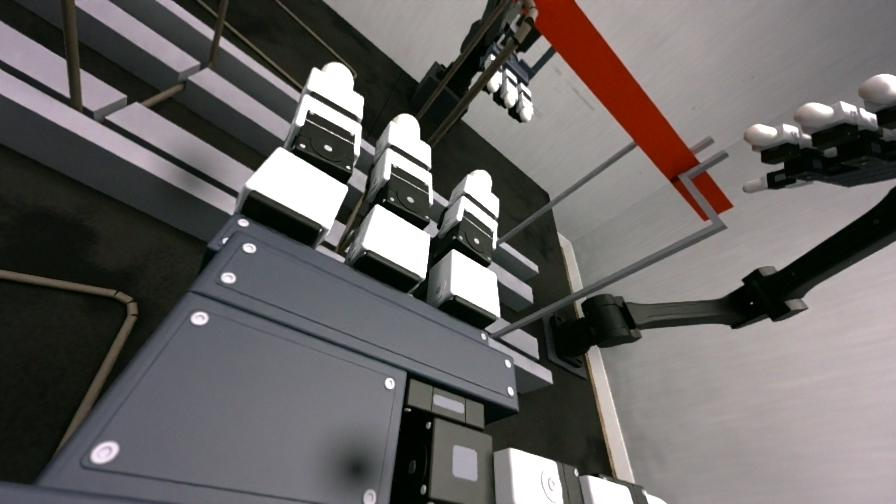

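Request:
zoom_image(camera="arm8_cam_wrist", region=[300, 0, 560, 260])

Scaled by 1.938.

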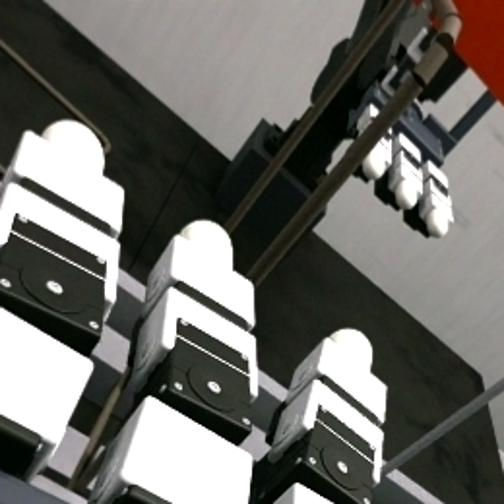

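Request:
zoom_image(camera="arm8_cam_wrist", region=[480, 100, 760, 340])

Scaled by 1.800.

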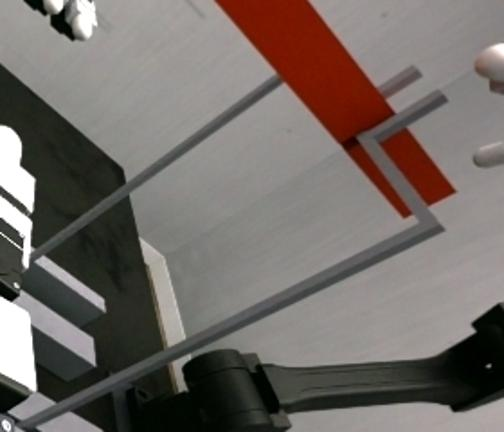

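Request:
move(arm1={"target": [1.27, 0.03, 1.42, 0.573, 0.298, -0.760, -0.075], "speed": 0.15}, arm8={"target": [0.788, -0.235, 1.195, 0, 0, 0.6852, 0.7284], "speed": 0.1}, arm2={"target": [0.92, 0.10, 1.175, 0.7071, 0.7071, 0, 0], "speed": 0.15}, arm3={"target": [0.512, 0.23, 1.168, 0.7071, 0.7071, 0, 0], "speed": 0.1}, arm7={"target": [-0.034, -0.245, 1.024, 0.2706, -0.2706, 0.6533, 0.6533], "speed": 0.1}, cameras=["arm2_cam_wrist", "arm3_cam_wrist", "arm7_cam_wrist", "arm8_cam_wrist"])

Scene clock: 63.27 s.
Joint torques (N m): arm1=[1.14 5.48 8.8 1.74 -0.34 -0.18] | arm2=[-1.38 -7.36 11.55 2.59 -0.04 -0.12] | arm3=[-0.67 -12.98 12.57 0.69 -0.08 -0.2] | arm4=[-1.14 0.62 9.59 2.22 -0.07 -0.03] | arm5=[-0.38 0.56 9.42 2.44 0.06 -0.03] | arm6=[-0.03 0.5 9.25 2.25 -0.09 0.12] | arm7=[0.09 -4.25 11.36 2.26 0.01 0.01] | arm8=[-0.5 -2.96 14.19 3.14 -0.09 -0.27]
Motor temperatures (°C): arm1=[16 29 28 19 20 20] | arm2=[22 23 26 23 23 17] | arm3=[29 21 26 24 20 22] | arm4=[29 23 31 19 18 20] | arm5=[20 20 25 16 19 17] | arm6=[20 20 30 16 19 19] | arm7=[19 22 30 24 18 18] | arm8=[20 20 27 21 16 21]
Heat: arm1: hottest joint2_rad 29 °C; arm2: hottest joint3_rad 26 °C; arm3: hottest joint1_rad 29 °C; arm4: hottest joint3_rad 31 °C; arm5: hottest joint3_rad 25 °C; arm6: hottest joint3_rad 30 °C; arm7: hottest joint3_rad 30 °C; arm8: hottest joint3_rad 27 °C.
move: arm1 off_target; arm2 off_target; arm3 off_target; arm7 off_target; arm8 off_target
Joint velocities: within noise
arm1.joint_positions: joint1_rad=-0.255 joint2_rad=+0.577 joint3_rad=+1.767 joint4_rad=-1.583 joint5_rad=-0.467 joint6_rad=+0.886 hand_index_mcp=+0.755 hand_index_abd=+0.001 hand_index_pip=+0.577 hand_index_dip=+0.696 hand_middle_mcp=+0.755 hand_middle_abd=+0.001 hand_middle_pip=+0.577 hand_middle_dip=+0.696 hand_ring_mcp=+0.756 hand_ring_abd=+0.001 hand_ring_pip=+0.577 hand_ring_dip=+0.696 hand_thumb_cmc=+0.715 hand_thumb_axl=+0.677 hand_thumb_mcp=+0.226 hand_thumb_ipl=+0.168 hand_current_limit=+0.400 hand_speed=-0.600
arm1.joint_status: not commanded
arm1.hand_state: goal,goal,goal,goal,goal,goal,goal,goal,goal,goal,goal,goal,goal,goal,goal,goal
arm1.index_mcp_current_ma: 0
arm1.index_abd_current_ma: 0
arm1.index_pip_current_ma: 0
arm1.index_dip_current_ma: 0
arm1.middle_mcp_current_ma: 0
arm1.middle_abd_current_ma: 0
arm1.middle_pip_current_ma: 0
arm1.middle_dip_current_ma: 0
arm1.ring_mcp_current_ma: 0
arm1.ring_abd_current_ma: 0
arm1.ring_pip_current_ma: 0
arm1.ring_dip_current_ma: 0
arm1.thumb_cmc_current_ma: 0
arm1.thumb_axl_current_ma: 0
arm1.thumb_mcp_current_ma: 0
arm1.thumb_ipl_current_ma: 0
arm1.hand_goal_index_mcp: 0.754
arm1.hand_goal_index_abd: 0.000
arm1.hand_goal_index_pip: 0.576
arm1.hand_goal_index_dip: 0.696
arm1.hand_goal_middle_mcp: 0.754
arm1.hand_goal_middle_abd: 0.000
arm1.hand_goal_middle_pip: 0.576
arm1.hand_goal_middle_dip: 0.696
arm1.hand_goal_ring_mcp: 0.754
arm1.hand_goal_ring_abd: 0.000
arm1.hand_goal_ring_pip: 0.576
arm1.hand_goal_ring_dip: 0.696
arm1.hand_goal_thumb_cmc: 0.714
arm1.hand_goal_thumb_axl: 0.678
arm1.hand_goal_thumb_mcp: 0.226
arm1.hand_goal_thumb_ipl: 0.168
arm1.hand: x=+1.2666 y=+0.0304 z=+1.4081 quat_wxyz=(+0.568, +0.297, -0.764, -0.068) (m; scene frame)
arm1.hand_target: x=+1.2701 y=+0.0300 z=+1.4197 quat_wxyz=(+0.573, +0.298, -0.760, -0.075) (m; scene frame)
arm1.hand_status: off_target (0.012 m and 1.1 deg from the pose sent, 0.147 m and 2.0 deg at the start)
arm2.joint_positions: joint1_rad=+0.118 joint2_rad=+1.359 joint3_rad=+0.621 joint4_rad=+0.712 joint5_rad=+0.104 joint6_rad=+0.024 hand_index_mcp=+0.762 hand_index_abd=+0.001 hand_index_pip=+0.577 hand_index_dip=+0.696 hand_middle_mcp=+0.762 hand_middle_abd=+0.001 hand_middle_pip=+0.577 hand_middle_dip=+0.696 hand_ring_mcp=+0.762 hand_ring_abd=+0.001 hand_ring_pip=+0.577 hand_ring_dip=+0.696 hand_thumb_cmc=-0.566 hand_thumb_axl=+0.677 hand_thumb_mcp=+0.226 hand_thumb_ipl=+0.168 hand_current_limit=+0.400 hand_speed=-0.600
arm2.joint_status: not commanded
arm2.hand_state: goal,goal,goal,goal,goal,goal,goal,goal,goal,goal,goal,goal,goal,goal,goal,goal
arm2.index_mcp_current_ma: 1
arm2.index_abd_current_ma: 0
arm2.index_pip_current_ma: 0
arm2.index_dip_current_ma: 0
arm2.middle_mcp_current_ma: 2
arm2.middle_abd_current_ma: 0
arm2.middle_pip_current_ma: 0
arm2.middle_dip_current_ma: 0
arm2.ring_mcp_current_ma: 1
arm2.ring_abd_current_ma: 0
arm2.ring_pip_current_ma: 0
arm2.ring_dip_current_ma: 0
arm2.thumb_cmc_current_ma: 0
arm2.thumb_axl_current_ma: 0
arm2.thumb_mcp_current_ma: 0
arm2.thumb_ipl_current_ma: 0
arm2.hand_goal_index_mcp: 0.754
arm2.hand_goal_index_abd: 0.000
arm2.hand_goal_index_pip: 0.576
arm2.hand_goal_index_dip: 0.696
arm2.hand_goal_middle_mcp: 0.754
arm2.hand_goal_middle_abd: 0.000
arm2.hand_goal_middle_pip: 0.576
arm2.hand_goal_middle_dip: 0.696
arm2.hand_goal_ring_mcp: 0.754
arm2.hand_goal_ring_abd: 0.000
arm2.hand_goal_ring_pip: 0.576
arm2.hand_goal_ring_dip: 0.696
arm2.hand_goal_thumb_cmc: -0.570
arm2.hand_goal_thumb_axl: 0.678
arm2.hand_goal_thumb_mcp: 0.226
arm2.hand_goal_thumb_ipl: 0.168
arm2.hand: x=+0.9248 y=+0.1147 z=+1.1594 quat_wxyz=(+0.699, +0.715, +0.001, +0.007) (m; scene frame)
arm2.hand_target: x=+0.9199 y=+0.1013 z=+1.1747 quat_wxyz=(+0.707, +0.707, +0.000, +0.000) (m; scene frame)
arm2.hand_status: off_target (0.022 m and 1.6 deg from the pose sent, 0.245 m and 1.3 deg at the start)
arm3.joint_positions: joint1_rad=+1.169 joint2_rad=+1.809 joint3_rad=+1.276 joint4_rad=+0.505 joint5_rad=+1.126 joint6_rad=+0.023 hand_index_mcp=+0.763 hand_index_abd=+0.150 hand_index_pip=+0.577 hand_index_dip=+0.696 hand_middle_mcp=+0.762 hand_middle_abd=-0.117 hand_middle_pip=+0.577 hand_middle_dip=+0.696 hand_ring_mcp=+0.762 hand_ring_abd=-0.197 hand_ring_pip=+0.577 hand_ring_dip=+0.696 hand_thumb_cmc=+0.722 hand_thumb_axl=+0.677 hand_thumb_mcp=+0.226 hand_thumb_ipl=+0.168 hand_current_limit=+0.400 hand_speed=-0.600
arm3.joint_status: not commanded
arm3.hand_state: goal,goal,goal,goal,goal,goal,goal,goal,goal,goal,goal,goal,goal,goal,goal,goal
arm3.index_mcp_current_ma: 20
arm3.index_abd_current_ma: 0
arm3.index_pip_current_ma: 1
arm3.index_dip_current_ma: 0
arm3.middle_mcp_current_ma: 19
arm3.middle_abd_current_ma: 5
arm3.middle_pip_current_ma: 1
arm3.middle_dip_current_ma: 0
arm3.ring_mcp_current_ma: 18
arm3.ring_abd_current_ma: 5
arm3.ring_pip_current_ma: 1
arm3.ring_dip_current_ma: 0
arm3.thumb_cmc_current_ma: 17
arm3.thumb_axl_current_ma: -1
arm3.thumb_mcp_current_ma: 0
arm3.thumb_ipl_current_ma: 0
arm3.hand_goal_index_mcp: 0.754
arm3.hand_goal_index_abd: 0.150
arm3.hand_goal_index_pip: 0.576
arm3.hand_goal_index_dip: 0.696
arm3.hand_goal_middle_mcp: 0.754
arm3.hand_goal_middle_abd: -0.120
arm3.hand_goal_middle_pip: 0.576
arm3.hand_goal_middle_dip: 0.696
arm3.hand_goal_ring_mcp: 0.754
arm3.hand_goal_ring_abd: -0.200
arm3.hand_goal_ring_pip: 0.576
arm3.hand_goal_ring_dip: 0.696
arm3.hand_goal_thumb_cmc: 0.714
arm3.hand_goal_thumb_axl: 0.678
arm3.hand_goal_thumb_mcp: 0.226
arm3.hand_goal_thumb_ipl: 0.168
arm3.hand: x=+0.5029 y=+0.2431 z=+1.1686 quat_wxyz=(+0.707, +0.707, +0.001, +0.007) (m; scene frame)
arm3.hand_target: x=+0.5112 y=+0.2305 z=+1.1677 quat_wxyz=(+0.707, +0.707, +0.000, +0.000) (m; scene frame)
arm3.hand_status: off_target (0.016 m and 0.8 deg from the pose sent, 0.082 m and 0.6 deg at the start)
arm4, arm5, arm6: as last shown
arm7.joint_positions: joint1_rad=+0.003 joint2_rad=+1.217 joint3_rad=+0.182 joint4_rad=+0.991 joint5_rad=-0.027 joint6_rad=-0.789 hand_index_mcp=+0.761 hand_index_abd=+0.150 hand_index_pip=+0.577 hand_index_dip=+0.696 hand_middle_mcp=+0.762 hand_middle_abd=-0.120 hand_middle_pip=+0.577 hand_middle_dip=+0.696 hand_ring_mcp=+0.760 hand_ring_abd=-0.200 hand_ring_pip=+0.577 hand_ring_dip=+0.696 hand_thumb_cmc=+0.720 hand_thumb_axl=+0.677 hand_thumb_mcp=+0.226 hand_thumb_ipl=+0.168 hand_current_limit=+0.400 hand_speed=-0.600
arm7.joint_status: not commanded
arm7.hand_state: goal,goal,goal,goal,goal,goal,goal,goal,goal,goal,goal,goal,goal,goal,goal,goal
arm7.index_mcp_current_ma: 30
arm7.index_abd_current_ma: -1
arm7.index_pip_current_ma: 3
arm7.index_dip_current_ma: 0
arm7.middle_mcp_current_ma: 32
arm7.middle_abd_current_ma: 0
arm7.middle_pip_current_ma: 3
arm7.middle_dip_current_ma: 0
arm7.ring_mcp_current_ma: 26
arm7.ring_abd_current_ma: 0
arm7.ring_pip_current_ma: 3
arm7.ring_dip_current_ma: 0
arm7.thumb_cmc_current_ma: 23
arm7.thumb_axl_current_ma: -3
arm7.thumb_mcp_current_ma: -1
arm7.thumb_ipl_current_ma: -1
arm7.hand_goal_index_mcp: 0.754
arm7.hand_goal_index_abd: 0.150
arm7.hand_goal_index_pip: 0.576
arm7.hand_goal_index_dip: 0.696
arm7.hand_goal_middle_mcp: 0.754
arm7.hand_goal_middle_abd: -0.120
arm7.hand_goal_middle_pip: 0.576
arm7.hand_goal_middle_dip: 0.696
arm7.hand_goal_ring_mcp: 0.754
arm7.hand_goal_ring_abd: -0.200
arm7.hand_goal_ring_pip: 0.576
arm7.hand_goal_ring_dip: 0.696
arm7.hand_goal_thumb_cmc: 0.714
arm7.hand_goal_thumb_axl: 0.678
arm7.hand_goal_thumb_mcp: 0.226
arm7.hand_goal_thumb_ipl: 0.168
arm7.hand: x=-0.0314 y=-0.2585 z=+1.0086 quat_wxyz=(+0.266, -0.271, +0.665, +0.643) (m; scene frame)
arm7.hand_target: x=-0.0339 y=-0.2461 z=+1.0241 quat_wxyz=(+0.271, -0.270, +0.653, +0.653) (m; scene frame)
arm7.hand_status: off_target (0.021 m and 1.8 deg from the pose sent, 0.069 m and 3.2 deg at the start)
arm8.joint_positions: joint1_rad=+0.492 joint2_rad=+0.854 joint3_rad=+0.536 joint4_rad=+0.314 joint5_rad=+0.500 joint6_rad=-0.013 hand_index_mcp=+0.762 hand_index_abd=+0.150 hand_index_pip=+0.577 hand_index_dip=+0.696 hand_middle_mcp=+0.762 hand_middle_abd=-0.117 hand_middle_pip=+0.577 hand_middle_dip=+0.696 hand_ring_mcp=+0.761 hand_ring_abd=-0.196 hand_ring_pip=+0.577 hand_ring_dip=+0.696 hand_thumb_cmc=+0.721 hand_thumb_axl=+0.677 hand_thumb_mcp=+0.225 hand_thumb_ipl=+0.168 hand_current_limit=+0.400 hand_speed=-0.600
arm8.joint_status: not commanded
arm8.hand_state: goal,goal,goal,goal,goal,goal,goal,goal,goal,goal,goal,goal,goal,goal,goal,goal
arm8.index_mcp_current_ma: 43
arm8.index_abd_current_ma: 0
arm8.index_pip_current_ma: 4
arm8.index_dip_current_ma: 0
arm8.middle_mcp_current_ma: 42
arm8.middle_abd_current_ma: 12
arm8.middle_pip_current_ma: 4
arm8.middle_dip_current_ma: 0
arm8.ring_mcp_current_ma: 38
arm8.ring_abd_current_ma: 15
arm8.ring_pip_current_ma: 4
arm8.ring_dip_current_ma: 0
arm8.thumb_cmc_current_ma: 33
arm8.thumb_axl_current_ma: -4
arm8.thumb_mcp_current_ma: -4
arm8.thumb_ipl_current_ma: -2
arm8.hand_goal_index_mcp: 0.754
arm8.hand_goal_index_abd: 0.150
arm8.hand_goal_index_pip: 0.576
arm8.hand_goal_index_dip: 0.696
arm8.hand_goal_middle_mcp: 0.754
arm8.hand_goal_middle_abd: -0.120
arm8.hand_goal_middle_pip: 0.576
arm8.hand_goal_middle_dip: 0.696
arm8.hand_goal_ring_mcp: 0.754
arm8.hand_goal_ring_abd: -0.200
arm8.hand_goal_ring_pip: 0.576
arm8.hand_goal_ring_dip: 0.696
arm8.hand_goal_thumb_cmc: 0.714
arm8.hand_goal_thumb_axl: 0.678
arm8.hand_goal_thumb_mcp: 0.226
arm8.hand_goal_thumb_ipl: 0.168
arm8.hand: x=+0.7875 y=-0.2416 z=+1.1598 quat_wxyz=(+0.004, -0.010, +0.706, +0.708) (m; scene frame)
arm8.hand_target: x=+0.7885 y=-0.2374 z=+1.1938 quat_wxyz=(+0.000, +0.000, +0.685, +0.728) (m; scene frame)
arm8.hand_status: off_target (0.036 m and 3.6 deg from the pose sent, 0.096 m and 7.0 deg at the start)
pictures: arm2_cam_wrist, arm3_cam_wrist, arm7_cam_wrist, arm8_cam_wrist
camera_calibration:
arm2_cam_wrist: T_world_to_cam=[[-0.758074, -0.039301, 0.650984, -0.0155573], [-0.477515, 0.713307, -0.513004, 0.912368], [-0.44419, -0.699749, -0.559506, 1.26922], [0, 0, 0, 1]] pos_world=[0.987649, 0.236724, 1.18831]
arm3_cam_wrist: T_world_to_cam=[[-0.774099, 0.0459811, 0.631393, -0.333831], [-0.42442, 0.702327, -0.571493, 0.662549], [-0.469722, -0.710368, -0.524155, 1.15457], [0, 0, 0, 1]] pos_world=[0.565107, 0.370192, 1.19459]
arm7_cam_wrist: T_world_to_cam=[[0.139142, 0.0372612, 0.989571, -0.952166], [0.641268, -0.764859, -0.061368, -0.166637], [0.754596, 0.643119, -0.130319, 0.441847], [0, 0, 0, 1]] pos_world=[-0.0940703, -0.376135, 0.989591]
arm8_cam_wrist: T_world_to_cam=[[0.774543, 0.0737178, 0.628211, -1.27904], [0.49104, -0.69612, -0.523733, 0.0116978], [0.398702, 0.714131, -0.575373, 0.651458], [0, 0, 0, 1]] pos_world=[0.725189, -0.362795, 1.18447]

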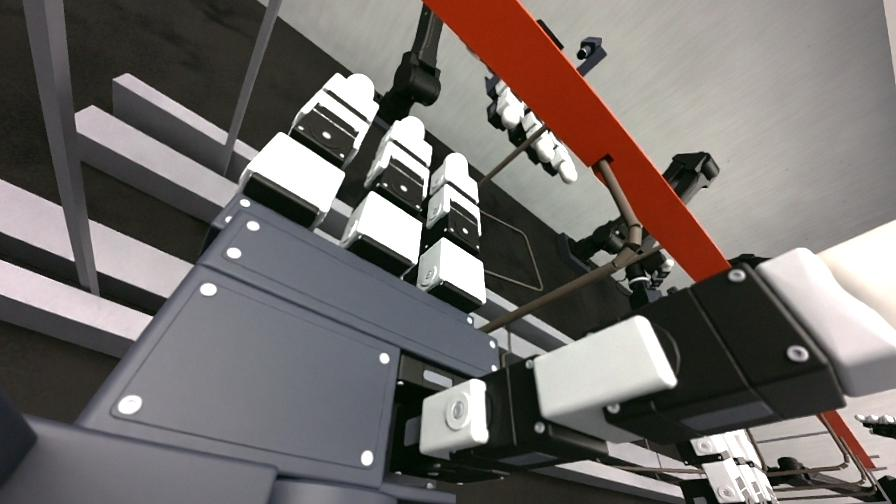

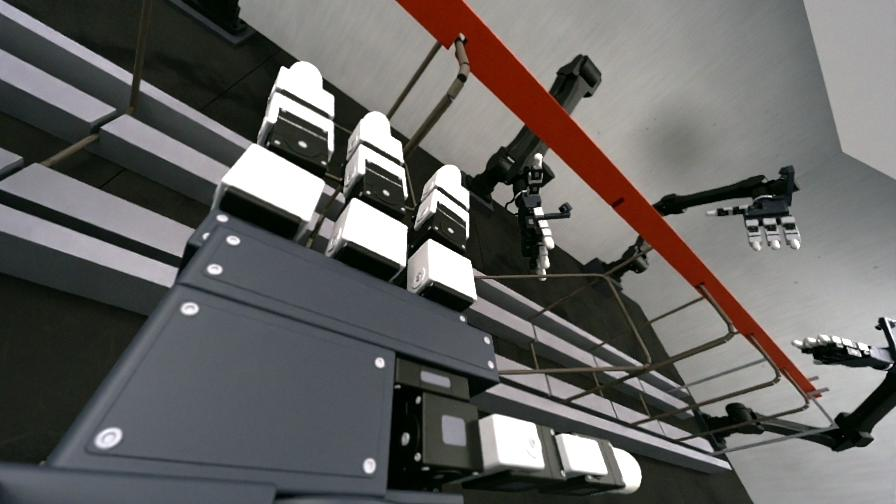

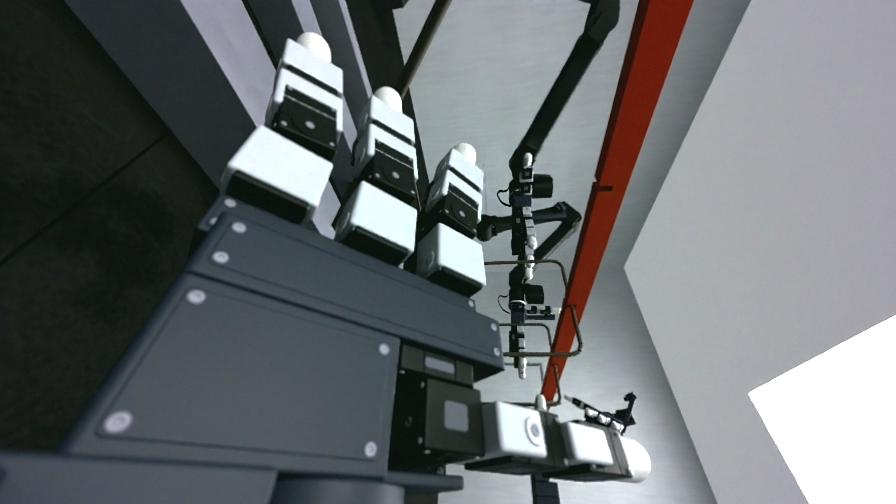

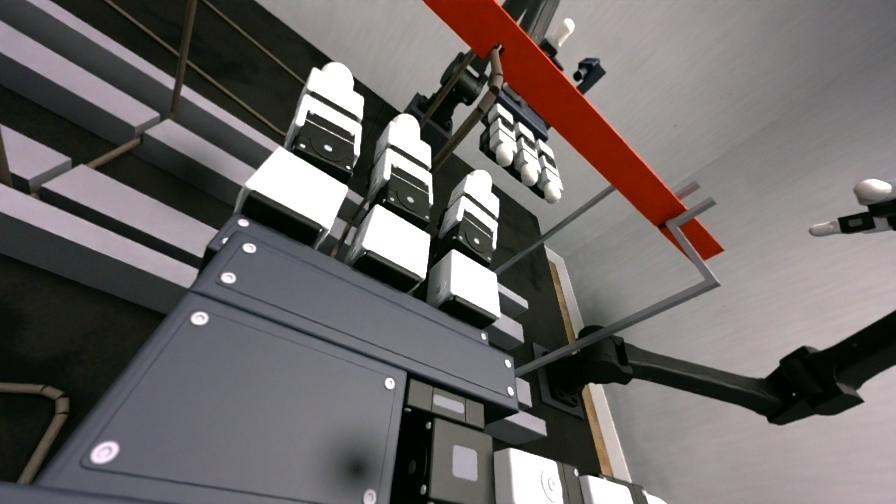

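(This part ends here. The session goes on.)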